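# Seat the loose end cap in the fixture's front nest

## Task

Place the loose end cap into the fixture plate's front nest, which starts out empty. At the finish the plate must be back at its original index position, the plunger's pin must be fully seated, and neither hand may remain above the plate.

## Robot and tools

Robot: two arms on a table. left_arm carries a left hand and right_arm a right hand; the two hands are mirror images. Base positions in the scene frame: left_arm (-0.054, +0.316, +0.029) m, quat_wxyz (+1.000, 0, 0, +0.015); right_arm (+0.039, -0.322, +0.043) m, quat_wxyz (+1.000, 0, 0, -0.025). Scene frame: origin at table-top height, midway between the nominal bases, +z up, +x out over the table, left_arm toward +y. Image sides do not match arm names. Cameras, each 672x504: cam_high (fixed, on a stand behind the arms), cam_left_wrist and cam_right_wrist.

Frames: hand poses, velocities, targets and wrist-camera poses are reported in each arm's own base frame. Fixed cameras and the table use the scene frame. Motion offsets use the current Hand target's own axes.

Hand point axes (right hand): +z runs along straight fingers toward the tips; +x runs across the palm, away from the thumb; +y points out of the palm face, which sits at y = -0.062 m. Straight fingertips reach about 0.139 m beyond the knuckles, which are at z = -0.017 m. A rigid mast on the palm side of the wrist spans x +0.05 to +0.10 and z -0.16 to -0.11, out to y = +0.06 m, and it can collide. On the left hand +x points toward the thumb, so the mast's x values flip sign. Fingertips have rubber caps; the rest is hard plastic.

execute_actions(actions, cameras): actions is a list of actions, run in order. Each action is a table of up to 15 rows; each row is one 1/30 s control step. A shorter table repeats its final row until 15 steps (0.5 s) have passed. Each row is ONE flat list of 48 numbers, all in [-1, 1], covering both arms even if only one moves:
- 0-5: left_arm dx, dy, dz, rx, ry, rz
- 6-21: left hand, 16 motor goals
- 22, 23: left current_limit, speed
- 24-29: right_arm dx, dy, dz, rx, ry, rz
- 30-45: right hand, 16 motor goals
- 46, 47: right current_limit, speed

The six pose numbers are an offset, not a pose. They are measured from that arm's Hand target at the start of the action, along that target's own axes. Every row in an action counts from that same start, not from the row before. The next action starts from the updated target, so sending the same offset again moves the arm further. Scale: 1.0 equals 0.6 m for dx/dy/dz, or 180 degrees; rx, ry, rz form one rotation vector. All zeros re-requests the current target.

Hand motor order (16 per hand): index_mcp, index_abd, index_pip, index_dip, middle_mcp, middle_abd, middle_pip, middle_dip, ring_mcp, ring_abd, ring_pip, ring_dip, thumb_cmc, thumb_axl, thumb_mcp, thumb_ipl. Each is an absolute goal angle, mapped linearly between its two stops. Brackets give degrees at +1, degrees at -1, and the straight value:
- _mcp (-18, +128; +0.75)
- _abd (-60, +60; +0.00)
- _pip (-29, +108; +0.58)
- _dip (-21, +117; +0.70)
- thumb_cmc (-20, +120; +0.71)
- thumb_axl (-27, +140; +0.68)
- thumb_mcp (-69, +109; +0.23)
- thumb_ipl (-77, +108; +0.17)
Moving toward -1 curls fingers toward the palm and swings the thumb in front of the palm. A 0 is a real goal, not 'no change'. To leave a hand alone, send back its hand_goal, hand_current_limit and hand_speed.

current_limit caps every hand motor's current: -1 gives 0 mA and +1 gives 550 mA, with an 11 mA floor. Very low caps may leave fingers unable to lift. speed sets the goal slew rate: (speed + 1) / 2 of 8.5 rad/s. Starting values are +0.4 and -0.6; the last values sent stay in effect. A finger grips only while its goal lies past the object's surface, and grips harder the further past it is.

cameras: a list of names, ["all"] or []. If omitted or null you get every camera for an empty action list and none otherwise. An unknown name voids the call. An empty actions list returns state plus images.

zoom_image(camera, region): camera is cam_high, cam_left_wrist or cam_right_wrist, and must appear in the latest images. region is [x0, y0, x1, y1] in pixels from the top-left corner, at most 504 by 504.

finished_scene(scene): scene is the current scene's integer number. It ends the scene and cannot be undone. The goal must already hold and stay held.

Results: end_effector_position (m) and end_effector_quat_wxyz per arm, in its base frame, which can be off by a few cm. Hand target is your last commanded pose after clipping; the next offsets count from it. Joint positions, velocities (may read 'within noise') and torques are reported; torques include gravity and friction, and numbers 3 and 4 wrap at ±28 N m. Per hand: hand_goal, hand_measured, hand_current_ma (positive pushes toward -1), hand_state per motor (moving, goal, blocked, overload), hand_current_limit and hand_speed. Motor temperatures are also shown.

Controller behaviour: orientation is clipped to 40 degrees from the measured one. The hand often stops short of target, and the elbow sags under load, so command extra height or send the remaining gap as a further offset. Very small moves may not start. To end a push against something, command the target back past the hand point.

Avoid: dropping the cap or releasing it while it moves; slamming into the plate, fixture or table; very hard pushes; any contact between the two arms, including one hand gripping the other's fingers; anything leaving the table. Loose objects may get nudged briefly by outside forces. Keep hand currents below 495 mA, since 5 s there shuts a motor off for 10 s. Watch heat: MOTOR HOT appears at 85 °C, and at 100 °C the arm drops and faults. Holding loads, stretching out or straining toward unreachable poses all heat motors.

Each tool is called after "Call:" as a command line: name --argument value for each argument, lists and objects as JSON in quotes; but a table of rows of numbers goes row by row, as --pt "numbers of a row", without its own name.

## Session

Call:
execute_actions --actions '[]'

Call:
zoom_image --camera "cam_high" --region '[230, 170, 410, 305]'

Scene clock: 0.00 s.
left_arm: end_effector_position=(+0.5175, +0.2171, +0.1412) hand_goal=(+0.754, +0.000, +0.576, +0.696, +0.754, +0.000, +0.576, +0.696, +0.754, +0.000, +0.576, +0.696, +0.714, +0.678, +0.226, +0.168) hand_measured=(+0.754, +0.000, +0.576, +0.696, +0.754, +0.000, +0.576, +0.696, +0.754, +0.000, +0.576, +0.696, +0.714, +0.678, +0.226, +0.168) hand_current_ma=(+0, +0, +0, +0, +0, +0, +0, +0, +0, +0, +0, +0, +0, +0, +0, +0) hand_state=(goal, goal, goal, goal, goal, goal, goal, goal, goal, goal, goal, goal, goal, goal, goal, goal) hand_current_limit=0.40 hand_speed=-0.60 end_effector_quat_wxyz=(+0.064, +0.522, +0.850, +0.032) | right_arm: end_effector_position=(+0.2801, +0.4638, +0.2454) hand_goal=(+0.754, +0.000, +0.576, +0.696, +0.754, +0.000, +0.576, +0.696, +0.754, +0.000, +0.576, +0.696, +0.714, +0.678, +0.226, +0.168) hand_measured=(+0.754, +0.000, +0.576, +0.696, +0.754, +0.000, +0.576, +0.696, +0.754, +0.000, +0.576, +0.696, +0.714, +0.678, +0.226, +0.168) hand_current_ma=(+0, +0, +0, +0, +0, +0, +0, +0, +0, +0, +0, +0, +0, +0, +0, +0) hand_state=(goal, goal, goal, goal, goal, goal, goal, goal, goal, goal, goal, goal, goal, goal, goal, goal) hand_current_limit=0.40 hand_speed=-0.60 end_effector_quat_wxyz=(+0.036, +0.620, +0.276, +0.734)
Joint positions: left_arm=[0.359 1.569 1.217 -1.09 0.06 -0.115] | right_arm=[1.389 1.769 0.925 0.995 1.014 0.975]
Joint velocities: within noise
Joint torques (N m): no reading
Motor temperatures (°C): left_arm=[25 27 34 22 24 22] | right_arm=[24 21 25 22 23 21]
Heat: left arm: hottest elbow 34 °C; right arm: hottest elbow 25 °C.
Hand target: left_arm +0.5267, +0.2205, +0.1565; +0.074, +0.522, +0.849, +0.045 | right_arm +0.2809, +0.4682, +0.2543; +0.028, +0.618, +0.266, +0.739

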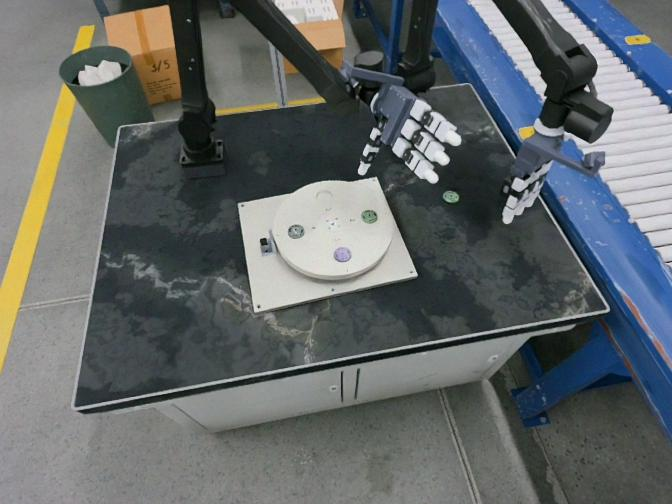

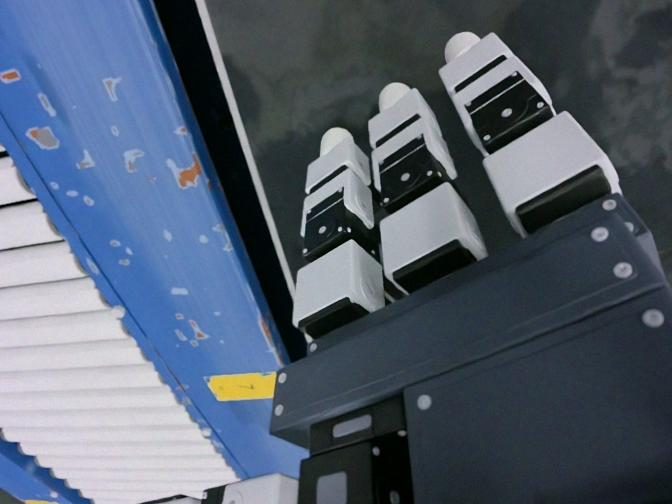

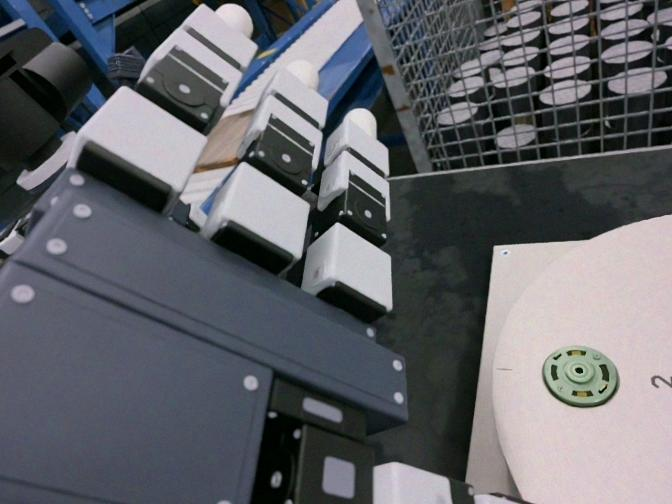

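Scaled by 2.800 from the camera's 672x504 image, which has a finer 960x720 frame.

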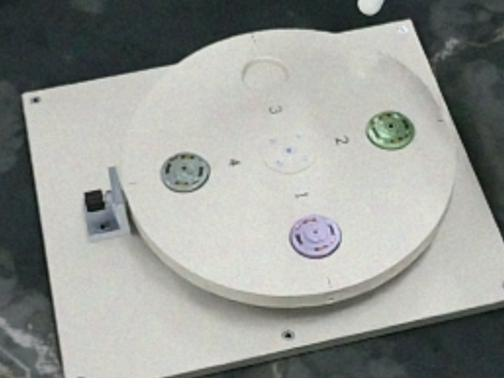

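Call:
execute_actions --actions '[[[-0.0118,0.0231,-0.148,0,0,0.1111,0.754,0,0.576,0.696,0.754,0,0.576,0.696,0.754,0,0.576,0.696,0.714,0.678,0.226,0.168,0.4,-0.6,-0.0648,0.117,0.0862,-0.0499,-0.0238,-0.0053,0.754,0,0.576,0.696,0.754,0,0.576,0.696,0.754,0,0.576,0.696,0.714,0.678,0.226,0.168,0.4,-0.6]],[[-0.0961,-0.0917,-0.0139,0,0,0.1111,0.754,0,0.576,0.696,0.754,0,0.576,0.696,0.754,0,0.576,0.696,0.714,0.678,0.226,0.168,0.4,-0.6,-0.0648,0.117,0.0862,-0.0499,-0.0238,-0.0053,0.754,0,0.576,0.696,0.754,0,0.576,0.696,0.754,0,0.576,0.696,0.714,0.678,0.226,0.168,0.4,-0.6]]]'

Scene clock: 134.13 s.
left_arm: end_effector_position=(+0.4813, +0.1616, +0.2512) hand_goal=(+0.754, +0.000, +0.576, +0.696, +0.754, +0.000, +0.576, +0.696, +0.754, +0.000, +0.576, +0.696, +0.714, +0.678, +0.226, +0.168) hand_measured=(+0.754, +0.000, +0.576, +0.696, +0.754, +0.000, +0.576, +0.696, +0.752, +0.000, +0.576, +0.696, +0.714, +0.678, +0.224, +0.168) hand_current_ma=(-1, +0, +1, +0, -1, +0, +1, +0, -2, +0, +1, +0, +0, -1, -6, +0) hand_state=(goal, goal, goal, goal, goal, goal, goal, goal, goal, goal, goal, goal, goal, goal, goal, goal) hand_current_limit=0.40 hand_speed=-0.60 end_effector_quat_wxyz=(+0.055, +0.774, +0.627, +0.074) | right_arm: end_effector_position=(+0.4252, +0.3356, +0.2453) hand_goal=(+0.754, +0.000, +0.576, +0.696, +0.754, +0.000, +0.576, +0.696, +0.754, +0.000, +0.576, +0.696, +0.714, +0.678, +0.226, +0.168) hand_measured=(+0.760, +0.002, +0.576, +0.696, +0.760, +0.002, +0.576, +0.696, +0.760, +0.002, +0.576, +0.696, +0.718, +0.678, +0.226, +0.168) hand_current_ma=(+1, +0, +0, +0, +1, +0, +0, +0, +1, +0, +0, +0, +0, +0, +0, +0) hand_state=(goal, goal, goal, goal, goal, goal, goal, goal, goal, goal, goal, goal, goal, goal, goal, goal) hand_current_limit=0.40 hand_speed=-0.60 end_effector_quat_wxyz=(+0.167, +0.659, +0.161, +0.715)
Joint positions: left_arm=[0.406 1.342 1.248 -1.304 0.065 0.609] | right_arm=[1.03 1.769 0.925 0.995 1.015 0.975]
Joint torques (N m): left_arm=[-1.79 -11.34 7.94 0.54 0.05 0.2] | right_arm=[0.38 -11.58 8.9 1.68 -0.25 -0.14]
Motor temperatures (°C): left_arm=[24 28 43 22 23 21] | right_arm=[24 26 33 23 22 21]
Heat: left arm: hottest elbow 43 °C; right arm: hottest elbow 33 °C.
Hand target: left_arm +0.4783, +0.1566, +0.2468; +0.054, +0.780, +0.619, +0.068 | right_arm +0.4246, +0.3436, +0.2542; +0.156, +0.655, +0.155, +0.723
Off the commanded pose: left_arm 0.007 m, 1 deg | right_arm 0.012 m, 2 deg.

Call:
execute_actions --actions '[[[-0.1217,-0.0533,-0.0139,0,0,0.1111,0.754,0,0.576,0.696,0.754,0,0.576,0.696,0.754,0,0.576,0.696,0.714,0.678,0.226,0.168,0.4,-0.6,-0.0648,0.117,0.0862,-0.0499,-0.0238,-0.0053,0.754,0,0.576,0.696,0.754,0,0.576,0.696,0.754,0,0.576,0.696,0.714,0.678,0.226,0.168,0.4,-0.6]],[[-0.1327,-0.0085,-0.0139,0,0,0.1111,0.754,0,0.576,0.696,0.754,0,0.576,0.696,0.754,0,0.576,0.696,0.714,0.678,0.226,0.168,0.4,-0.6,-0.0648,0.117,0.0862,-0.0499,-0.0238,-0.0053,0.754,0,0.576,0.696,0.754,0,0.576,0.696,0.754,0,0.576,0.696,0.714,0.678,0.226,0.168,0.4,-0.6]],[[0,0,0,0,0,0.1111,0.754,0,0.576,0.696,0.754,0,0.576,0.696,0.754,0,0.576,0.696,0.714,0.678,0.226,0.168,0.4,-0.6,0,0,0,0,0,0,0.754,0,0.576,0.696,0.754,0,0.576,0.696,0.754,0,0.576,0.696,0.714,0.678,0.226,0.168,0.4,-0.6]]]' --cameras '["all"]'

Scene clock: 142.37 s.
left_arm: end_effector_position=(+0.3684, +0.0232, +0.2256) hand_goal=(+0.754, +0.000, +0.576, +0.696, +0.754, +0.000, +0.576, +0.696, +0.754, +0.000, +0.576, +0.696, +0.714, +0.678, +0.226, +0.168) hand_measured=(+0.754, +0.000, +0.576, +0.696, +0.754, +0.000, +0.576, +0.696, +0.752, +0.000, +0.576, +0.696, +0.714, +0.678, +0.224, +0.168) hand_current_ma=(-1, +0, +1, +0, -1, +0, +1, +0, -2, +0, +1, +0, +1, -1, -6, +0) hand_state=(goal, goal, goal, goal, goal, goal, goal, goal, goal, goal, goal, goal, goal, goal, goal, goal) hand_current_limit=0.40 hand_speed=-0.60 end_effector_quat_wxyz=(+0.015, +0.986, +0.153, +0.064) | right_arm: end_effector_position=(+0.5147, +0.1694, +0.2454) hand_goal=(+0.754, +0.000, +0.576, +0.696, +0.754, +0.000, +0.576, +0.696, +0.754, +0.000, +0.576, +0.696, +0.714, +0.678, +0.226, +0.168) hand_measured=(+0.760, +0.002, +0.576, +0.696, +0.760, +0.002, +0.576, +0.696, +0.760, +0.002, +0.576, +0.696, +0.718, +0.678, +0.226, +0.168) hand_current_ma=(+1, +0, +0, +0, +1, +0, +0, +0, +1, +0, +0, +0, +0, +0, +0, +0) hand_state=(goal, goal, goal, goal, goal, goal, goal, goal, goal, goal, goal, goal, goal, goal, goal, goal) hand_current_limit=0.40 hand_speed=-0.60 end_effector_quat_wxyz=(+0.288, +0.677, +0.044, +0.676)
Joint positions: left_arm=[0.321 1.141 1.039 -1.348 0.05 1.581] | right_arm=[0.68 1.769 0.925 0.995 1.014 0.975]
Joint torques (N m): left_arm=[-0.91 -7.06 12.89 0.47 0.13 0.19] | right_arm=[0.73 -11.11 8.98 1.47 -0.26 -0.16]
Heat: left arm: hottest elbow 43 °C; right arm: hottest elbow 33 °C.
Hand target: left_arm +0.3813, +0.0290, +0.2468; +0.012, +0.985, +0.146, +0.086 | right_arm +0.5171, +0.1773, +0.2542; +0.279, +0.672, +0.039, +0.685
Off the commanded pose: left_arm 0.025 m, 3 deg | right_arm 0.012 m, 2 deg.

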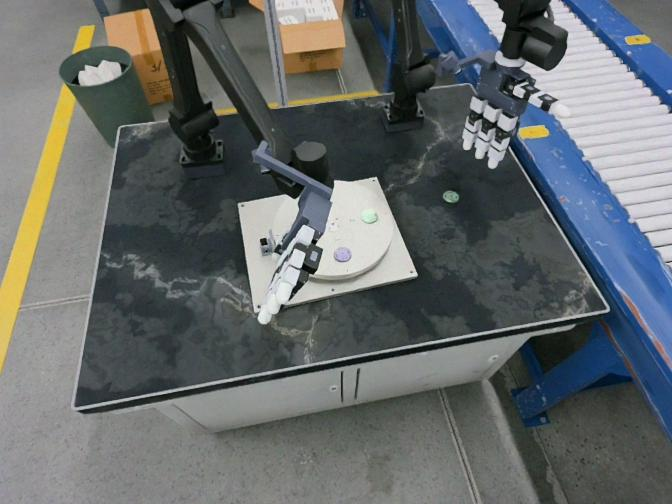

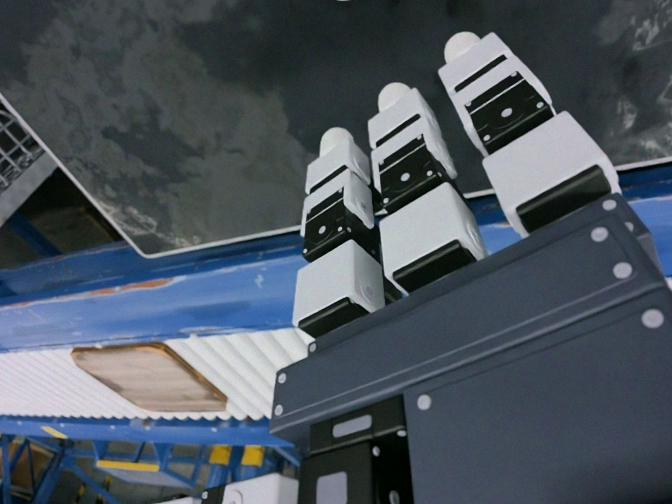

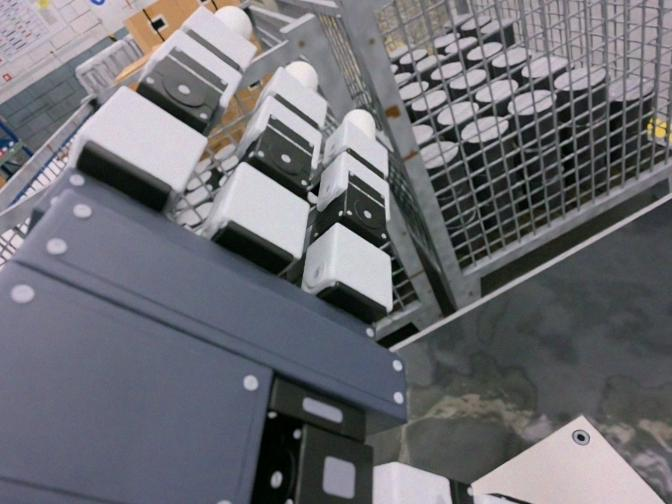

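Call:
execute_actions --actions '[[[0,0,0,0.089,0.0211,0.058,0.754,0,0.576,0.696,0.754,0,0.576,0.696,0.754,0,0.576,0.696,0.714,0.678,0.226,0.168,0.4,-0.6,0.1023,0.1033,-0.049,0.0735,-0.0747,0.0093,0.754,0,0.576,0.696,0.754,0,0.576,0.696,0.754,0,0.576,0.696,0.714,0.678,0.226,0.168,0.4,-0.6]],[[0,0,0,0.089,0.0211,0.058,0.754,0,0.576,0.696,0.754,0,0.576,0.696,0.754,0,0.576,0.696,0.714,0.678,0.226,0.168,0.4,-0.6,0,0,0,0.0735,-0.0747,0.0093,0.754,0,0.576,0.696,0.754,0,0.576,0.696,0.754,0,0.576,0.696,0.714,0.678,0.226,0.168,0.4,-0.6]],[[0,0,0,0.089,0.0211,0.058,0.192,0,-0.058,0.065,0.192,0,-0.058,0.065,0.754,0,0.576,0.696,-0.2,0.678,0.226,-0.049,0.4,-0.6,0,0,0,0.0735,-0.0747,0.0093,0.754,0,0.576,0.696,0.754,0,0.576,0.696,0.754,0,0.576,0.696,0.714,0.678,0.226,0.168,0.4,-0.6]]]'

Scene clock: 166.70 s.
left_arm: end_effector_position=(+0.3731, +0.0287, +0.2313) hand_goal=(+0.192, +0.000, -0.058, +0.066, +0.192, +0.000, -0.058, +0.066, +0.754, +0.000, +0.576, +0.696, -0.200, +0.678, +0.226, -0.048) hand_measured=(+0.192, +0.000, -0.054, +0.070, +0.192, +0.000, -0.052, +0.068, +0.744, +0.000, +0.576, +0.696, -0.202, +0.678, +0.224, -0.046) hand_current_ma=(+1, +0, +9, +7, +1, +0, +11, +5, -24, +0, -1, +0, -3, -1, -6, +3) hand_state=(goal, goal, goal, goal, goal, goal, goal, goal, goal, goal, goal, goal, goal, goal, goal, goal) hand_current_limit=0.40 hand_speed=-0.60 end_effector_quat_wxyz=(-0.420, +0.897, -0.099, +0.094) | right_arm: end_effector_position=(+0.4627, +0.1597, +0.3125) hand_goal=(+0.754, +0.000, +0.576, +0.696, +0.754, +0.000, +0.576, +0.696, +0.754, +0.000, +0.576, +0.696, +0.714, +0.678, +0.226, +0.168) hand_measured=(+0.756, +0.002, +0.576, +0.696, +0.756, +0.002, +0.576, +0.696, +0.756, +0.002, +0.576, +0.696, +0.718, +0.678, +0.224, +0.168) hand_current_ma=(+0, +0, +0, +0, +0, +0, +0, +0, +0, +0, +0, +0, +0, +0, +0, +0) hand_state=(goal, goal, goal, goal, goal, goal, goal, goal, goal, goal, goal, goal, goal, goal, goal, goal) hand_current_limit=0.40 hand_speed=-0.60 end_effector_quat_wxyz=(+0.014, +0.920, +0.152, +0.362)
Joint positions: left_arm=[-0.123 1.124 1.058 -1.258 -0.863 1.782] | right_arm=[0.602 1.293 1.262 -0.858 0.316 1.734]
Joint torques (N m): left_arm=[-1.03 -8.23 10.69 1.35 -0.83 0.14] | right_arm=[-1.61 -6.89 14.84 0.87 0.27 -0.06]
Heat: left arm: hottest elbow 45 °C; right arm: hottest elbow 33 °C.
Hand target: left_arm +0.3813, +0.0290, +0.2466; -0.421, +0.895, -0.095, +0.113 | right_arm +0.4726, +0.1614, +0.3332; +0.007, +0.917, +0.139, +0.374
Off the commanded pose: left_arm 0.017 m, 2 deg | right_arm 0.023 m, 2 deg.

Call:
execute_actions --actions '[[[0,0,0,0.089,0.0211,0.058,0.192,0,-0.058,0.065,0.192,0,-0.058,0.065,0.754,0,0.576,0.696,-0.629,0.678,0.226,-0.049,0.2,-0.6,0,0,0,0.0735,-0.0747,0.0093,0.754,0,0.576,0.696,0.754,0,0.576,0.696,0.754,0,0.576,0.696,0.714,0.678,0.226,0.168,0.4,-0.6]],[[0,0.1854,0.075,0,0,0,0.192,0,-0.058,0.065,0.192,0,-0.058,0.065,0.754,0,0.576,0.696,-0.629,0.678,0.226,-0.049,0.2,-0.6,0,0,0,0.0735,-0.0747,0.0093,0.754,0,0.576,0.696,0.754,0,0.576,0.696,0.754,0,0.576,0.696,0.714,0.678,0.226,0.168,0.4,-0.6]]]' --cameras '["all"]'

Call:
zoom_image --camera "cam_high" --region '[400, 130, 500, 220]'

Scene clock: 175.83 s.
left_arm: end_effector_position=(+0.3828, +0.0277, +0.1286) hand_goal=(+0.192, +0.000, -0.058, +0.066, +0.192, +0.000, -0.058, +0.066, +0.754, +0.000, +0.576, +0.696, -0.628, +0.678, +0.226, -0.048) hand_measured=(+0.190, +0.000, -0.054, +0.070, +0.190, +0.000, -0.054, +0.068, +0.742, +0.000, +0.574, +0.696, -0.626, +0.678, +0.224, -0.046) hand_current_ma=(-4, +0, +5, +6, -4, +0, +7, +5, -32, +0, -2, +0, +3, -1, -6, +3) hand_state=(goal, goal, goal, goal, goal, goal, goal, goal, goal, goal, goal, goal, goal, goal, goal, goal) hand_current_limit=0.20 hand_speed=-0.60 end_effector_quat_wxyz=(-0.547, +0.812, -0.169, +0.114) | right_arm: end_effector_position=(+0.4619, +0.1588, +0.3160) hand_goal=(+0.754, +0.000, +0.576, +0.696, +0.754, +0.000, +0.576, +0.696, +0.754, +0.000, +0.576, +0.696, +0.714, +0.678, +0.226, +0.168) hand_measured=(+0.752, +0.002, +0.576, +0.696, +0.752, +0.002, +0.576, +0.696, +0.750, +0.002, +0.576, +0.696, +0.714, +0.678, +0.222, +0.168) hand_current_ma=(+0, +0, +0, +0, +0, +0, +0, +0, +0, +0, +0, +0, +0, +0, +0, +0) hand_state=(goal, goal, goal, goal, goal, goal, goal, goal, goal, goal, goal, goal, goal, goal, goal, goal) hand_current_limit=0.40 hand_speed=-0.60 end_effector_quat_wxyz=(-0.177, +0.962, +0.184, +0.097)
Joint positions: left_arm=[-0.255 1.208 0.756 -0.754 -1.156 1.965] | right_arm=[0.388 1.51 1.684 -1.473 -0.306 1.624]
Joint torques (N m): left_arm=[-1.49 -8.23 7.23 1.52 -0.9 0.19] | right_arm=[-0.56 -8.7 13.97 0.12 -0.39 -0.15]
Heat: left arm: hottest elbow 47 °C; right arm: hottest elbow 37 °C.
Hand target: left_arm +0.3811, +0.0290, +0.1267; -0.547, +0.811, -0.173, +0.116 | right_arm +0.4725, +0.1614, +0.3332; -0.180, +0.959, +0.189, +0.111
Off the commanded pose: left_arm 0.003 m, 1 deg | right_arm 0.020 m, 2 deg.

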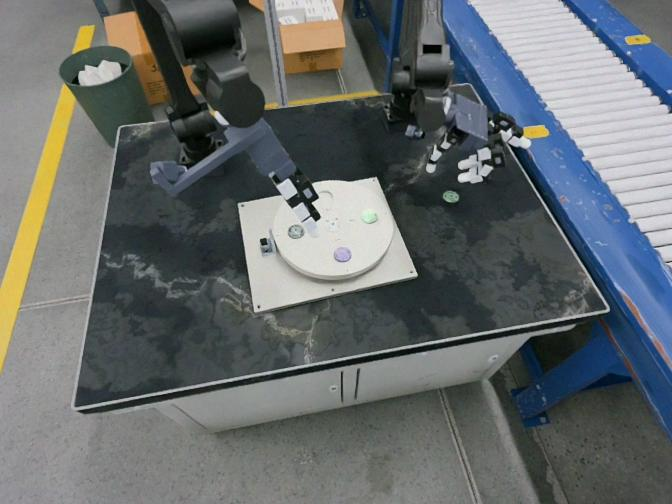

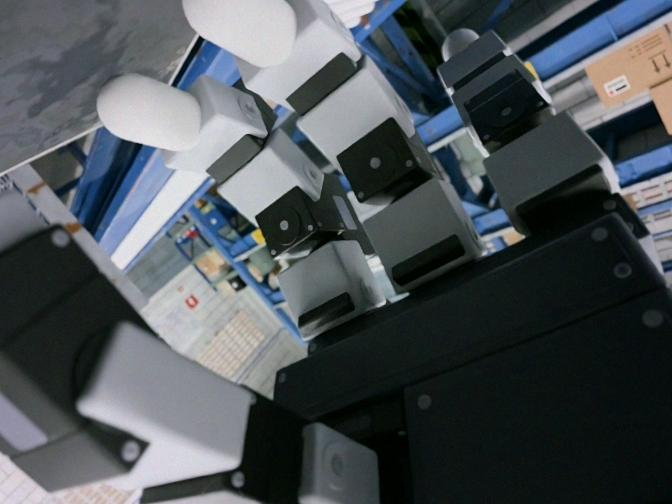

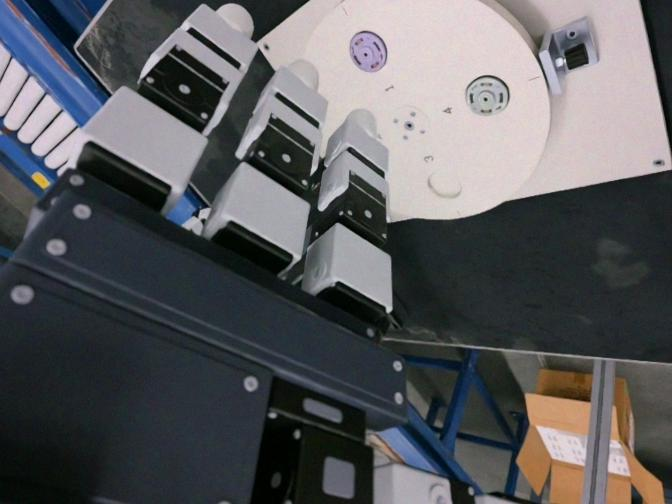

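Scaled by 5.040 from the camera's 672x504 image, which has a finer 960x720 frame.

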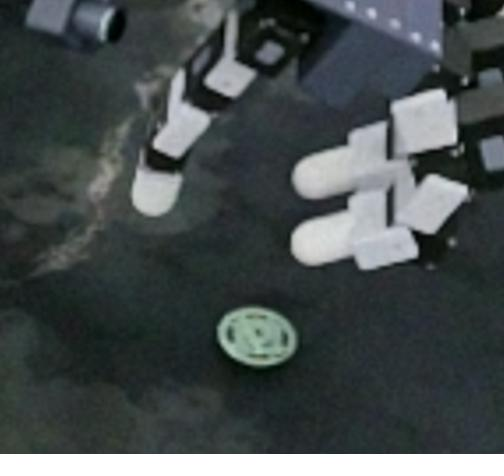

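Call:
execute_actions --actions '[[[0,0.1,0.04,0,0,0,0.192,0,-0.058,0.065,0.192,0,-0.058,0.065,0.754,0,0.576,0.696,-0.629,0.678,0.226,-0.049,0.2,-0.6,0,0,0,0,0,0,0.754,0,0.576,0.696,0.754,0,0.576,0.696,0.754,0,0.576,0.696,0.714,0.678,0.226,0.168,0.4,-0.6]]]' --cameras '["cam_high"]'

Call:
zoom_image --camera "cam_high" --region '[410, 140, 490, 220]'

Scene clock: 182.50 s.
left_arm: end_effector_position=(+0.3814, +0.0277, +0.0638) hand_goal=(+0.192, +0.000, -0.058, +0.066, +0.192, +0.000, -0.058, +0.066, +0.754, +0.000, +0.576, +0.696, -0.628, +0.678, +0.226, -0.048) hand_measured=(+0.190, +0.000, -0.056, +0.070, +0.190, +0.000, -0.054, +0.068, +0.742, +0.000, +0.574, +0.696, -0.626, +0.678, +0.224, -0.046) hand_current_ma=(-4, +0, +5, +6, -4, +0, +7, +5, -32, +0, -2, +0, +2, -1, -6, +3) hand_state=(goal, goal, goal, goal, goal, goal, goal, goal, goal, goal, goal, goal, goal, goal, goal, goal) hand_current_limit=0.20 hand_speed=-0.60 end_effector_quat_wxyz=(-0.546, +0.812, -0.169, +0.116) | right_arm: end_effector_position=(+0.4613, +0.1586, +0.3159) hand_goal=(+0.754, +0.000, +0.576, +0.696, +0.754, +0.000, +0.576, +0.696, +0.754, +0.000, +0.576, +0.696, +0.714, +0.678, +0.226, +0.168) hand_measured=(+0.752, +0.002, +0.576, +0.696, +0.752, +0.002, +0.576, +0.696, +0.750, +0.002, +0.576, +0.696, +0.714, +0.678, +0.222, +0.168) hand_current_ma=(+0, +0, +0, +0, +0, +0, +0, +0, +0, +0, +0, +0, +0, +0, +0, +0) hand_state=(goal, goal, goal, goal, goal, goal, goal, goal, goal, goal, goal, goal, goal, goal, goal, goal) hand_current_limit=0.40 hand_speed=-0.60 end_effector_quat_wxyz=(-0.177, +0.962, +0.184, +0.096)
Joint positions: left_arm=[-0.255 1.317 0.647 -0.527 -1.153 1.971] | right_arm=[0.388 1.51 1.684 -1.476 -0.307 1.623]
Joint torques (N m): left_arm=[-1.49 -8.35 6.69 1.44 -0.94 0.22] | right_arm=[-0.73 -9 14.16 0.23 -0.37 -0.13]
Motor temperatures (°C): left_arm=[24 28 46 22 25 22] | right_arm=[23 26 40 22 22 21]
Heat: left arm: hottest elbow 46 °C; right arm: hottest elbow 40 °C.
Hand target: left_arm +0.3810, +0.0287, +0.0620; -0.546, +0.811, -0.173, +0.116 | right_arm +0.4725, +0.1614, +0.3332; -0.180, +0.959, +0.189, +0.111
Off the commanded pose: left_arm 0.002 m, 0 deg | right_arm 0.021 m, 2 deg.
Images, in order (width x height): cam_high 672x504.

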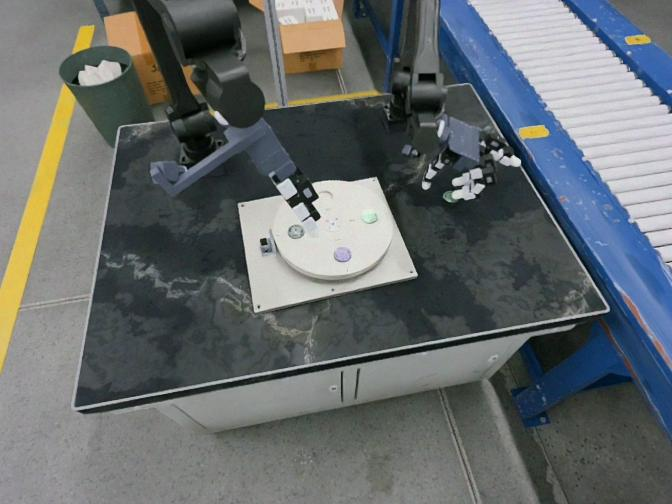

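Scaled by 6.300 from the camera's 672x504 image, which has a finer 960x720 frame.

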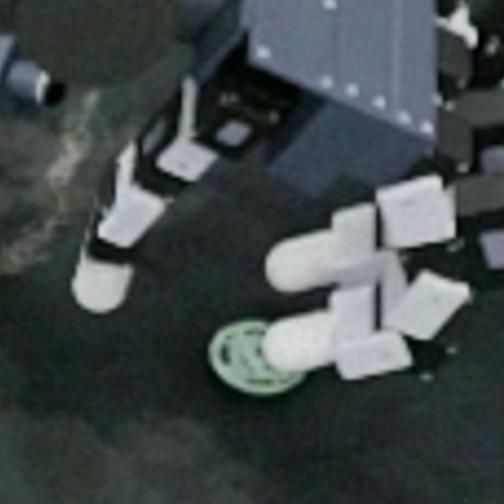

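Call:
execute_actions --actions '[[[-0.049,0.01,0.0641,0,0,0,0.192,0,-0.058,0.065,0.192,0,-0.058,0.065,0.754,0,0.576,0.696,-0.629,0.678,0.226,-0.049,0.2,-0.6,0,0,0,0,0,0,0.754,0,0.576,0.696,0.754,0,0.576,0.696,0.754,0,0.576,0.696,0.714,0.678,0.226,0.168,0.4,-0.6]]]' --cameras '["cam_high"]'

Call:
zoom_image --camera "cam_high" --region '[410, 140, 490, 220]'

Scene clock: 200.83 s.
left_arm: end_effector_position=(+0.3679, +0.0692, +0.0426) hand_goal=(+0.192, +0.000, -0.058, +0.066, +0.192, +0.000, -0.058, +0.066, +0.754, +0.000, +0.576, +0.696, -0.628, +0.678, +0.226, -0.048) hand_measured=(+0.190, +0.000, -0.056, +0.070, +0.190, +0.000, -0.054, +0.068, +0.742, +0.000, +0.574, +0.696, -0.626, +0.678, +0.224, -0.046) hand_current_ma=(-4, +0, +5, +6, -4, +0, +6, +5, -32, +0, -2, +0, +2, -1, -6, +3) hand_state=(goal, goal, goal, goal, goal, goal, goal, goal, goal, goal, goal, goal, goal, goal, goal, goal) hand_current_limit=0.20 hand_speed=-0.60 end_effector_quat_wxyz=(-0.548, +0.817, -0.147, +0.099) | right_arm: end_effector_position=(+0.4613, +0.1586, +0.3159) hand_goal=(+0.754, +0.000, +0.576, +0.696, +0.754, +0.000, +0.576, +0.696, +0.754, +0.000, +0.576, +0.696, +0.714, +0.678, +0.226, +0.168) hand_measured=(+0.752, +0.002, +0.576, +0.696, +0.752, +0.002, +0.576, +0.696, +0.750, +0.002, +0.576, +0.696, +0.714, +0.678, +0.222, +0.168) hand_current_ma=(+0, +0, +0, +0, +0, +0, +0, +0, +0, +0, +0, +0, +0, +0, +0, +0) hand_state=(goal, goal, goal, goal, goal, goal, goal, goal, goal, goal, goal, goal, goal, goal, goal, goal) hand_current_limit=0.40 hand_speed=-0.60 end_effector_quat_wxyz=(-0.177, +0.962, +0.184, +0.096)
Joint positions: left_arm=[-0.14 1.316 0.562 -0.334 -1.128 2.096] | right_arm=[0.388 1.51 1.684 -1.476 -0.307 1.623]
Joint torques (N m): left_arm=[-1.2 -7.94 6.31 1.73 -0.84 0.21] | right_arm=[-0.44 -8.94 14.13 0.18 -0.37 -0.15]
Heat: left arm: hottest elbow 43 °C; right arm: hottest elbow 44 °C.
Hand target: left_arm +0.3677, +0.0711, +0.0421; -0.547, +0.811, -0.173, +0.116 | right_arm +0.4725, +0.1614, +0.3332; -0.180, +0.959, +0.189, +0.111
Off the commanded pose: left_arm 0.002 m, 4 deg | right_arm 0.021 m, 2 deg.
joint sent to its limit (left arm) — joint 6 (wrist roll), upper limit. The joint targets are off in orientation, not in position.
Images, in order (width x height): cam_high 672x504.

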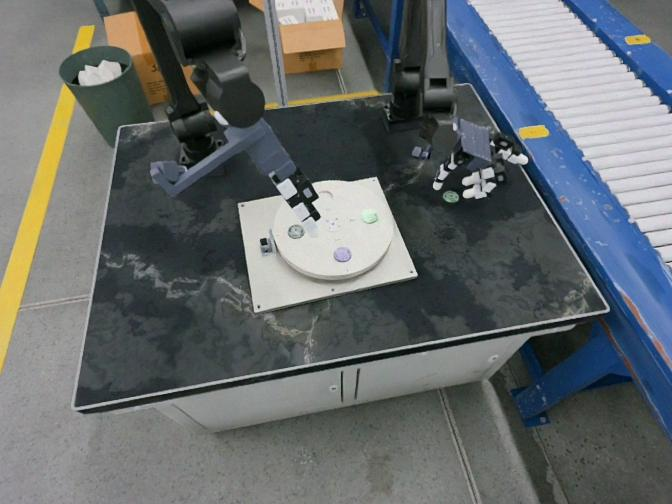

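Scaled by 6.300 from the camera's 672x504 image, which has a finer 960x720 frame.

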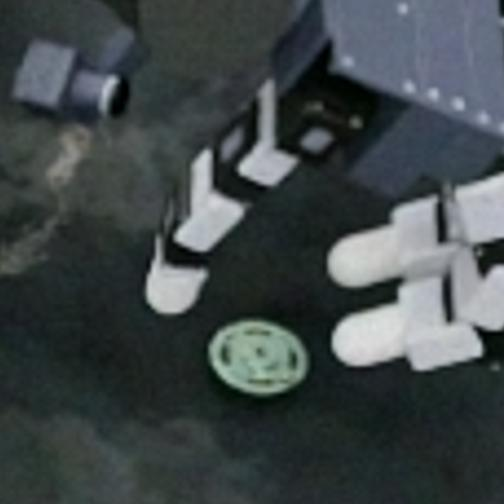

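Call:
execute_actions --actions '[[[-0.0117,-0.002,0.005,0,-0.0669,-0.0271,0.192,0,-0.058,0.065,0.192,0,-0.058,0.065,0.754,0,0.576,0.696,-0.629,0.678,0.226,-0.049,0.2,-0.6,0,0,0,0,0,0,0.754,0,0.576,0.696,0.754,0,0.576,0.696,0.754,0,0.576,0.696,0.714,0.678,0.226,0.168,0.4,-0.6]]]' --cameras '["cam_high"]'

Call:
zoom_image --camera "cam_high" --region '[410, 140, 490, 220]'

Scene clock: 218.43 s.
left_arm: end_effector_position=(+0.3406, +0.0792, +0.0308) hand_goal=(+0.192, +0.000, -0.058, +0.066, +0.192, +0.000, -0.058, +0.066, +0.754, +0.000, +0.576, +0.696, -0.628, +0.678, +0.226, -0.048) hand_measured=(+0.190, +0.000, -0.056, +0.070, +0.190, +0.000, -0.054, +0.068, +0.742, +0.000, +0.574, +0.696, -0.626, +0.678, +0.224, -0.046) hand_current_ma=(-4, +0, +5, +6, -4, +0, +6, +5, -32, +0, -2, +0, +2, -1, -6, +3) hand_state=(goal, goal, goal, goal, goal, goal, goal, goal, goal, goal, goal, goal, goal, goal, goal, goal) hand_current_limit=0.20 hand_speed=-0.60 end_effector_quat_wxyz=(-0.555, +0.825, -0.099, +0.042) | right_arm: end_effector_position=(+0.4613, +0.1586, +0.3159) hand_goal=(+0.754, +0.000, +0.576, +0.696, +0.754, +0.000, +0.576, +0.696, +0.754, +0.000, +0.576, +0.696, +0.714, +0.678, +0.226, +0.168) hand_measured=(+0.752, +0.002, +0.576, +0.696, +0.752, +0.002, +0.576, +0.696, +0.750, +0.002, +0.576, +0.696, +0.714, +0.678, +0.222, +0.168) hand_current_ma=(+0, +0, +0, +0, +0, +0, +0, +0, +0, +0, +0, +0, +0, +0, +0, +0) hand_state=(goal, goal, goal, goal, goal, goal, goal, goal, goal, goal, goal, goal, goal, goal, goal, goal) hand_current_limit=0.40 hand_speed=-0.60 end_effector_quat_wxyz=(-0.177, +0.962, +0.184, +0.096)
Joint positions: left_arm=[-0.14 1.378 0.61 -0.671 -1.176 1.755] | right_arm=[0.388 1.51 1.684 -1.476 -0.307 1.623]
Joint torques (N m): left_arm=[-1.38 -7.12 10.04 -0.03 -1.09 -0.07] | right_arm=[-0.56 -9.11 14.13 0.14 -0.38 -0.15]
Motor temperatures (°C): left_arm=[24 27 42 22 26 22] | right_arm=[23 25 46 22 22 21]
Heat: left arm: hottest elbow 42 °C; right arm: hottest elbow 46 °C.
Hand target: left_arm +0.3626, +0.0769, +0.0420; -0.556, +0.826, -0.080, +0.053 | right_arm +0.4725, +0.1614, +0.3332; -0.180, +0.959, +0.189, +0.111
Off the commanded pose: left_arm 0.025 m, 3 deg | right_arm 0.021 m, 2 deg.
Images, in order (width x height): cam_high 672x504.

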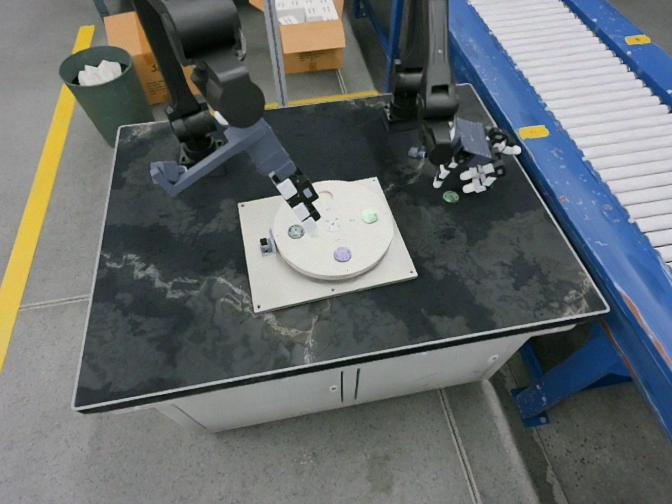

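Scaled by 6.300 from the camera's 672x504 image, which has a finer 960x720 frame.

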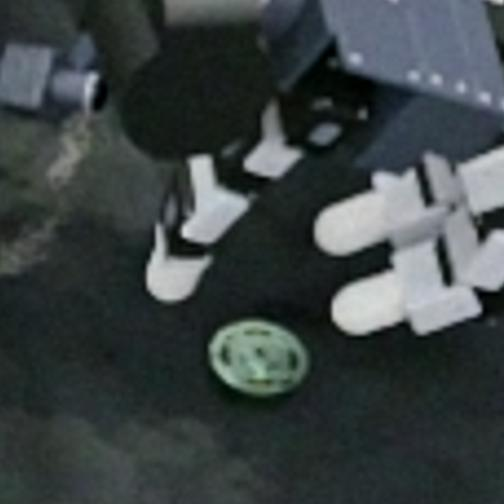

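Call:
execute_actions --actions '[[[0.0243,-0.0322,-0.0538,0,0,0,0.192,0,-0.058,0.065,0.192,0,-0.058,0.065,0.754,0,0.576,0.696,-0.629,0.678,0.226,-0.049,0.2,-0.6,0,0,0,0,0,0,0.754,0,0.576,0.696,0.754,0,0.576,0.696,0.754,0,0.576,0.696,0.714,0.678,0.226,0.168,0.4,-0.6]],[[-0.0243,0.0322,0.0538,0,0,0,0.192,0,-0.058,0.065,0.192,0,-0.058,0.065,0.754,0,0.576,0.696,-0.629,0.678,0.226,-0.049,0.2,-0.6,0,0,0,0,0,0,0.754,0,0.576,0.696,0.754,0,0.576,0.696,0.754,0,0.576,0.696,0.714,0.678,0.226,0.168,0.4,-0.6]]]' --cameras '["cam_high"]'

Call:
zoom_image --camera "cam_high" --region '[410, 140, 490, 220]'

Scene clock: 227.13 s.
left_arm: end_effector_position=(+0.3664, +0.0741, +0.0473) hand_goal=(+0.192, +0.000, -0.058, +0.066, +0.192, +0.000, -0.058, +0.066, +0.754, +0.000, +0.576, +0.696, -0.628, +0.678, +0.226, -0.048) hand_measured=(+0.190, +0.000, -0.056, +0.070, +0.190, +0.000, -0.054, +0.068, +0.742, +0.000, +0.574, +0.696, -0.628, +0.678, +0.224, -0.046) hand_current_ma=(-4, +0, +5, +6, -4, +0, +6, +5, -32, +0, -2, +0, +1, -1, -6, +3) hand_state=(goal, goal, goal, goal, goal, goal, goal, goal, goal, goal, goal, goal, goal, goal, goal, goal) hand_current_limit=0.20 hand_speed=-0.60 end_effector_quat_wxyz=(-0.556, +0.825, -0.075, +0.060) | right_arm: end_effector_position=(+0.4613, +0.1586, +0.3159) hand_goal=(+0.754, +0.000, +0.576, +0.696, +0.754, +0.000, +0.576, +0.696, +0.754, +0.000, +0.576, +0.696, +0.714, +0.678, +0.226, +0.168) hand_measured=(+0.752, +0.002, +0.576, +0.696, +0.752, +0.002, +0.576, +0.696, +0.750, +0.002, +0.576, +0.696, +0.714, +0.678, +0.222, +0.168) hand_current_ma=(+0, +0, +0, +0, +0, +0, +0, +0, +0, +0, +0, +0, +0, +0, +0, +0) hand_state=(goal, goal, goal, goal, goal, goal, goal, goal, goal, goal, goal, goal, goal, goal, goal, goal) hand_current_limit=0.40 hand_speed=-0.60 end_effector_quat_wxyz=(-0.177, +0.962, +0.184, +0.096)
Joint positions: left_arm=[-0.149 1.4 0.683 -0.735 -1.185 1.682] | right_arm=[0.388 1.51 1.684 -1.476 -0.307 1.623]
Joint torques (N m): left_arm=[-1.14 -8.35 5.72 0.94 -0.96 0.22] | right_arm=[-0.79 -8.7 14.24 0.25 -0.4 -0.16]
Heat: left arm: hottest elbow 43 °C; right arm: hottest elbow 47 °C.
Hand target: left_arm +0.3624, +0.0770, +0.0420; -0.556, +0.826, -0.080, +0.053 | right_arm +0.4725, +0.1614, +0.3332; -0.180, +0.959, +0.189, +0.111
Off the commanded pose: left_arm 0.007 m, 1 deg | right_arm 0.021 m, 2 deg.
Images, in order (width x height): cam_high 672x504.

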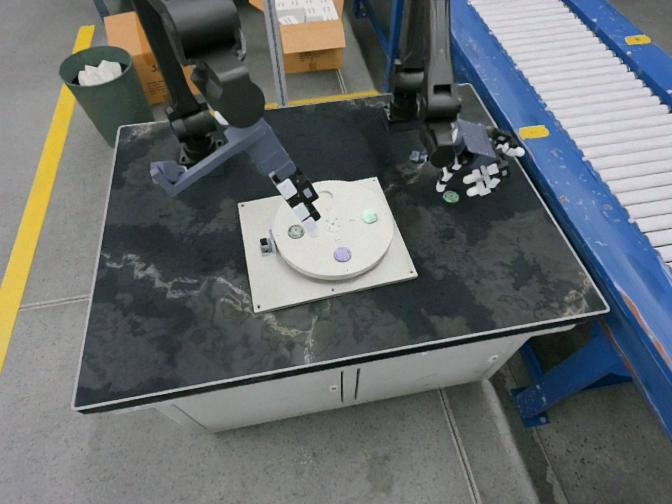

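Scaled by 6.300 from the camera's 672x504 image, which has a finer 960x720 frame.

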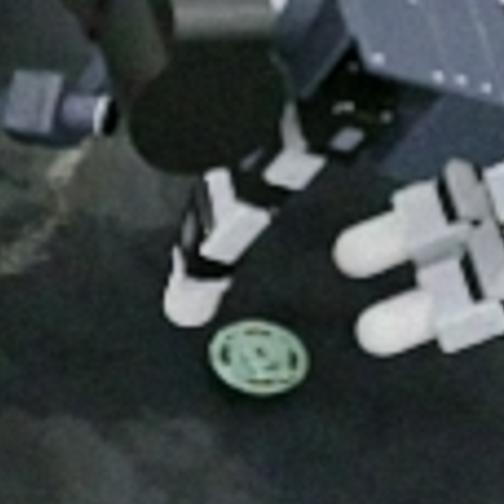

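Call:
execute_actions --actions '[[[-0.0028,0.0519,0.014,0,0,0,0.192,0,-0.058,0.065,0.192,0,-0.058,0.065,0.754,0,0.576,0.696,-0.629,0.678,0.26,-0.049,0.2,-0.6,0,0,0,0,0,0,0.754,0,0.576,0.696,0.754,0,0.576,0.696,0.754,0,0.576,0.696,0.714,0.678,0.226,0.168,0.4,-0.6]]]' --cameras '["cam_high"]'

Call:
zoom_image --camera "cam_high" --region '[420, 160, 480, 220]'

Scene clock: 239.00 s.
left_arm: end_effector_position=(+0.3592, +0.0750, +0.0123) hand_goal=(+0.192, +0.000, -0.058, +0.066, +0.192, +0.000, -0.058, +0.066, +0.754, +0.000, +0.576, +0.696, -0.628, +0.678, +0.260, -0.048) hand_measured=(+0.190, +0.000, -0.056, +0.070, +0.190, +0.000, -0.054, +0.068, +0.742, +0.000, +0.574, +0.696, -0.628, +0.678, +0.256, -0.046) hand_current_ma=(-4, +0, +5, +6, -4, +0, +6, +5, -32, +0, -2, +0, +1, -1, -11, +3) hand_state=(goal, goal, goal, goal, goal, goal, goal, goal, goal, goal, goal, goal, goal, goal, goal, goal) hand_current_limit=0.20 hand_speed=-0.60 end_effector_quat_wxyz=(-0.556, +0.825, -0.083, +0.048) | right_arm: end_effector_position=(+0.4613, +0.1586, +0.3159) hand_goal=(+0.754, +0.000, +0.576, +0.696, +0.754, +0.000, +0.576, +0.696, +0.754, +0.000, +0.576, +0.696, +0.714, +0.678, +0.226, +0.168) hand_measured=(+0.752, +0.002, +0.576, +0.696, +0.752, +0.002, +0.576, +0.696, +0.750, +0.002, +0.576, +0.696, +0.714, +0.678, +0.222, +0.168) hand_current_ma=(+0, +0, +0, +0, +0, +0, +0, +0, +0, +0, +0, +0, +0, +0, +0, +0) hand_state=(goal, goal, goal, goal, goal, goal, goal, goal, goal, goal, goal, goal, goal, goal, goal, goal) hand_current_limit=0.40 hand_speed=-0.60 end_effector_quat_wxyz=(-0.177, +0.962, +0.184, +0.096)
Joint positions: left_arm=[-0.149 1.48 0.644 -0.645 -1.183 1.682] | right_arm=[0.388 1.51 1.684 -1.476 -0.307 1.623]
Joint torques (N m): left_arm=[-1.96 -9 5.37 1.01 -1.04 -0.04] | right_arm=[-0.5 -9.05 14.2 0.25 -0.39 -0.12]
Heat: left arm: hottest elbow 42 °C; right arm: hottest elbow 48 °C.
Hand target: left_arm +0.3601, +0.0735, +0.0100; -0.556, +0.826, -0.080, +0.053 | right_arm +0.4725, +0.1614, +0.3332; -0.180, +0.959, +0.189, +0.111
Off the commanded pose: left_arm 0.003 m, 1 deg | right_arm 0.021 m, 2 deg.
Images, in order (width x height): cam_high 672x504.

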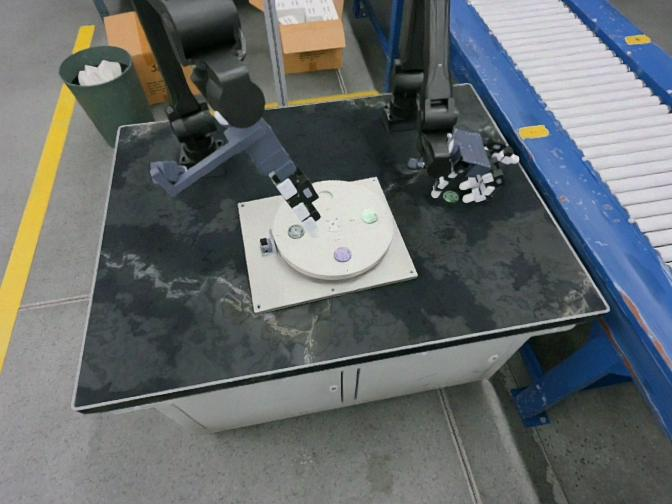

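Scaled by 8.400 from the camera's 672x504 image, which has a finer 960x720 frame.

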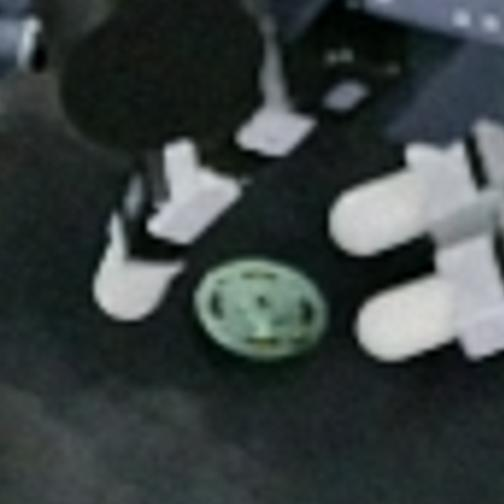

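Call:
execute_actions --actions '[[[0.0049,0.0095,0.005,0,0,0,0.192,0,-0.058,0.065,0.192,0,-0.058,0.065,0.754,0,0.576,0.696,-0.629,0.678,0.26,-0.049,0.2,-0.7,0,0,0,0,0,0,0.754,0,0.576,0.696,0.754,0,0.576,0.696,0.754,0,0.576,0.696,0.714,0.678,0.226,0.168,0.4,-0.6]],[[0,0,0,0,0,0,0.192,0,-0.058,0.065,0.192,0,-0.058,0.065,0.754,0,0.576,0.696,-0.629,0.678,0.1,-0.049,0.2,-0.8,0,0,0,0,0,0,0.754,0,0.576,0.696,0.754,0,0.576,0.696,0.754,0,0.576,0.696,0.714,0.678,0.226,0.168,0.4,-0.6]]]' --cameras '["cam_high"]'

Call:
zoom_image --camera "cam_high" --region '[420, 160, 480, 220]'

Scene clock: 249.13 s.
left_arm: end_effector_position=(+0.3627, +0.0744, +0.0070) hand_goal=(+0.192, +0.000, -0.058, +0.066, +0.192, +0.000, -0.058, +0.066, +0.754, +0.000, +0.576, +0.696, -0.628, +0.678, +0.100, -0.048) hand_measured=(+0.190, +0.000, -0.056, +0.070, +0.190, +0.000, -0.054, +0.068, +0.742, +0.000, +0.574, +0.696, -0.628, +0.678, +0.104, -0.046) hand_current_ma=(-4, +0, +5, +6, -4, +0, +6, +5, -32, +0, -2, +0, +1, -1, +8, +3) hand_state=(goal, goal, goal, goal, goal, goal, goal, goal, goal, goal, goal, goal, goal, goal, goal, goal) hand_current_limit=0.20 hand_speed=-0.80 end_effector_quat_wxyz=(-0.556, +0.826, -0.081, +0.051) | right_arm: end_effector_position=(+0.4613, +0.1586, +0.3159) hand_goal=(+0.754, +0.000, +0.576, +0.696, +0.754, +0.000, +0.576, +0.696, +0.754, +0.000, +0.576, +0.696, +0.714, +0.678, +0.226, +0.168) hand_measured=(+0.752, +0.002, +0.576, +0.696, +0.752, +0.002, +0.576, +0.696, +0.750, +0.002, +0.576, +0.696, +0.714, +0.678, +0.222, +0.168) hand_current_ma=(+0, +0, +0, +0, +0, +0, +0, +0, +0, +0, +0, +0, +0, +0, +0, +0) hand_state=(goal, goal, goal, goal, goal, goal, goal, goal, goal, goal, goal, goal, goal, goal, goal, goal) hand_current_limit=0.40 hand_speed=-0.60 end_effector_quat_wxyz=(-0.177, +0.962, +0.184, +0.096)
Joint positions: left_arm=[-0.149 1.5 0.644 -0.618 -1.183 1.682] | right_arm=[0.388 1.51 1.684 -1.476 -0.307 1.623]
Joint torques (N m): left_arm=[-1.67 -8.88 5.34 0.91 -1.02 0.05] | right_arm=[-0.67 -9.17 14.16 0.12 -0.39 -0.13]
Heat: left arm: hottest elbow 41 °C; right arm: hottest elbow 49 °C.
Hand target: left_arm +0.3630, +0.0735, +0.0035; -0.556, +0.825, -0.080, +0.053 | right_arm +0.4725, +0.1614, +0.3332; -0.180, +0.959, +0.189, +0.111
Off the commanded pose: left_arm 0.004 m, 0 deg | right_arm 0.021 m, 2 deg.
Images, in order (width x height): cam_high 672x504.

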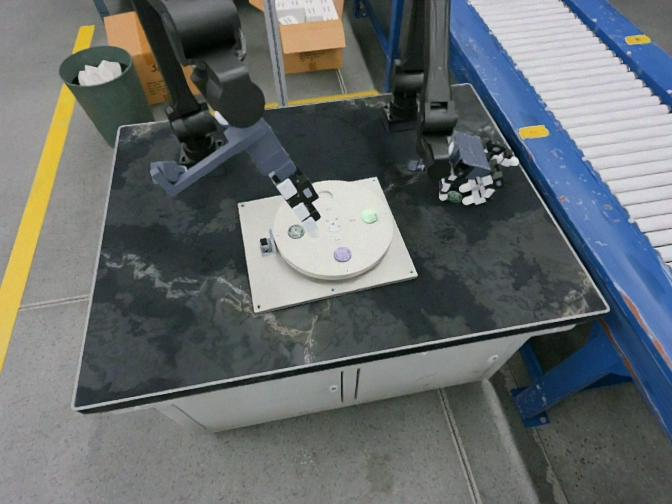

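Scaled by 8.400 from the camera's 672x504 image, which has a finer 960x720 frame.

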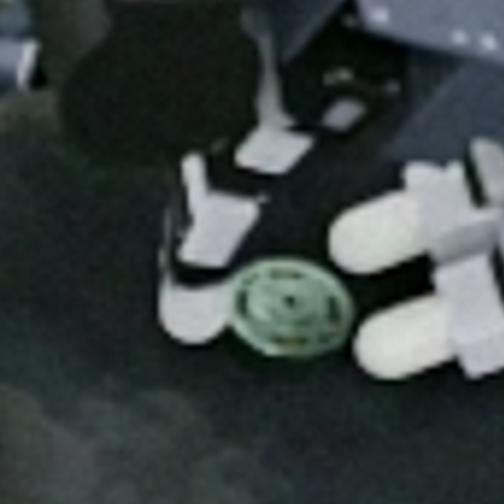

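Call:
execute_actions --actions '[[[0.0092,0,0,0,0,0,0.192,0,-0.058,0.065,0.192,0,-0.058,0.065,0.754,0,0.576,0.696,-0.629,0.678,0.14,-0.049,0.2,-0.7,0,0,0,0,0,0,0.754,0,0.576,0.696,0.754,0,0.576,0.696,0.754,0,0.576,0.696,0.714,0.678,0.226,0.168,0.4,-0.6]],[[0,0,0,0,0,0,0.192,0,-0.058,0.065,0.192,0,-0.058,0.065,0.754,0,0.576,0.696,-0.629,0.678,0.06,-0.049,0.2,-0.8,0,0,0,0,0,0,0.754,0,0.576,0.696,0.754,0,0.576,0.696,0.754,0,0.576,0.696,0.714,0.678,0.226,0.168,0.4,-0.6]]]' --cameras '["cam_high"]'

Call:
zoom_image --camera "cam_high" --region '[420, 160, 480, 220]'

Scene clock: 260.17 s.
left_arm: end_effector_position=(+0.3618, +0.0749, +0.0049) hand_goal=(+0.192, +0.000, -0.058, +0.066, +0.192, +0.000, -0.058, +0.066, +0.754, +0.000, +0.576, +0.696, -0.628, +0.678, +0.060, -0.048) hand_measured=(+0.190, +0.000, -0.060, +0.062, +0.190, +0.000, -0.056, +0.068, +0.742, +0.000, +0.574, +0.696, -0.628, +0.678, +0.076, -0.046) hand_current_ma=(-2, +0, -4, -6, -4, +0, +5, +4, -32, +0, -2, +0, +0, -1, +55, +6) hand_state=(goal, goal, goal, goal, goal, goal, goal, goal, goal, goal, goal, goal, goal, goal, goal, goal) hand_current_limit=0.20 hand_speed=-0.80 end_effector_quat_wxyz=(-0.557, +0.825, -0.082, +0.048) | right_arm: end_effector_position=(+0.4613, +0.1586, +0.3159) hand_goal=(+0.754, +0.000, +0.576, +0.696, +0.754, +0.000, +0.576, +0.696, +0.754, +0.000, +0.576, +0.696, +0.714, +0.678, +0.226, +0.168) hand_measured=(+0.752, +0.002, +0.576, +0.696, +0.752, +0.002, +0.576, +0.696, +0.750, +0.002, +0.576, +0.696, +0.714, +0.678, +0.222, +0.168) hand_current_ma=(+0, +0, +0, +0, +0, +0, +0, +0, +0, +0, +0, +0, +0, +0, +0, +0) hand_state=(goal, goal, goal, goal, goal, goal, goal, goal, goal, goal, goal, goal, goal, goal, goal, goal) hand_current_limit=0.40 hand_speed=-0.60 end_effector_quat_wxyz=(-0.177, +0.962, +0.184, +0.096)
Joint positions: left_arm=[-0.149 1.507 0.644 -0.618 -1.185 1.682] | right_arm=[0.388 1.51 1.684 -1.476 -0.307 1.623]
Joint torques (N m): left_arm=[-2.02 -7.94 6.53 0.83 -0.94 -0.01] | right_arm=[-0.44 -9.17 14.17 0.12 -0.36 -0.15]
Heat: left arm: hottest elbow 40 °C; right arm: hottest elbow 50 °C.
Hand target: left_arm +0.3684, +0.0725, +0.0035; -0.556, +0.825, -0.080, +0.053 | right_arm +0.4725, +0.1614, +0.3332; -0.180, +0.959, +0.189, +0.111
Off the commanded pose: left_arm 0.007 m, 1 deg | right_arm 0.021 m, 2 deg.
Images, in order (width x height): cam_high 672x504.

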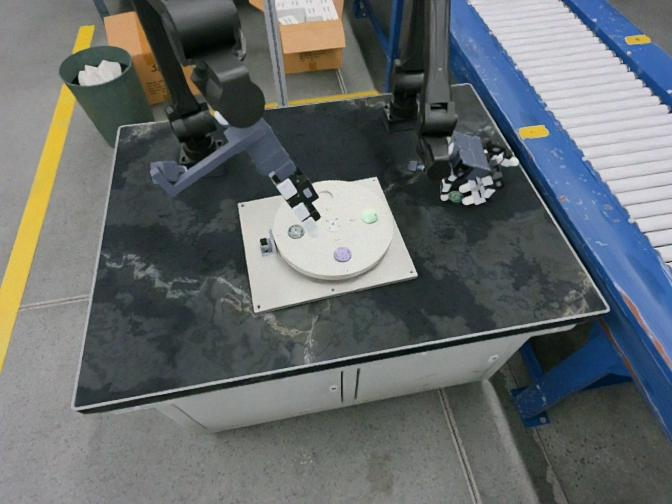

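Scaled by 8.400 from the camera's 672x504 image, which has a finer 960x720 frame.

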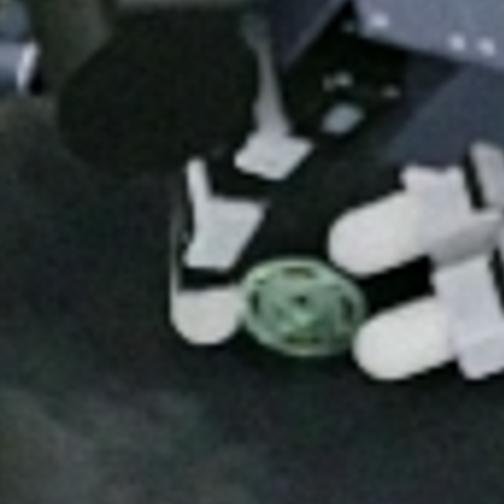

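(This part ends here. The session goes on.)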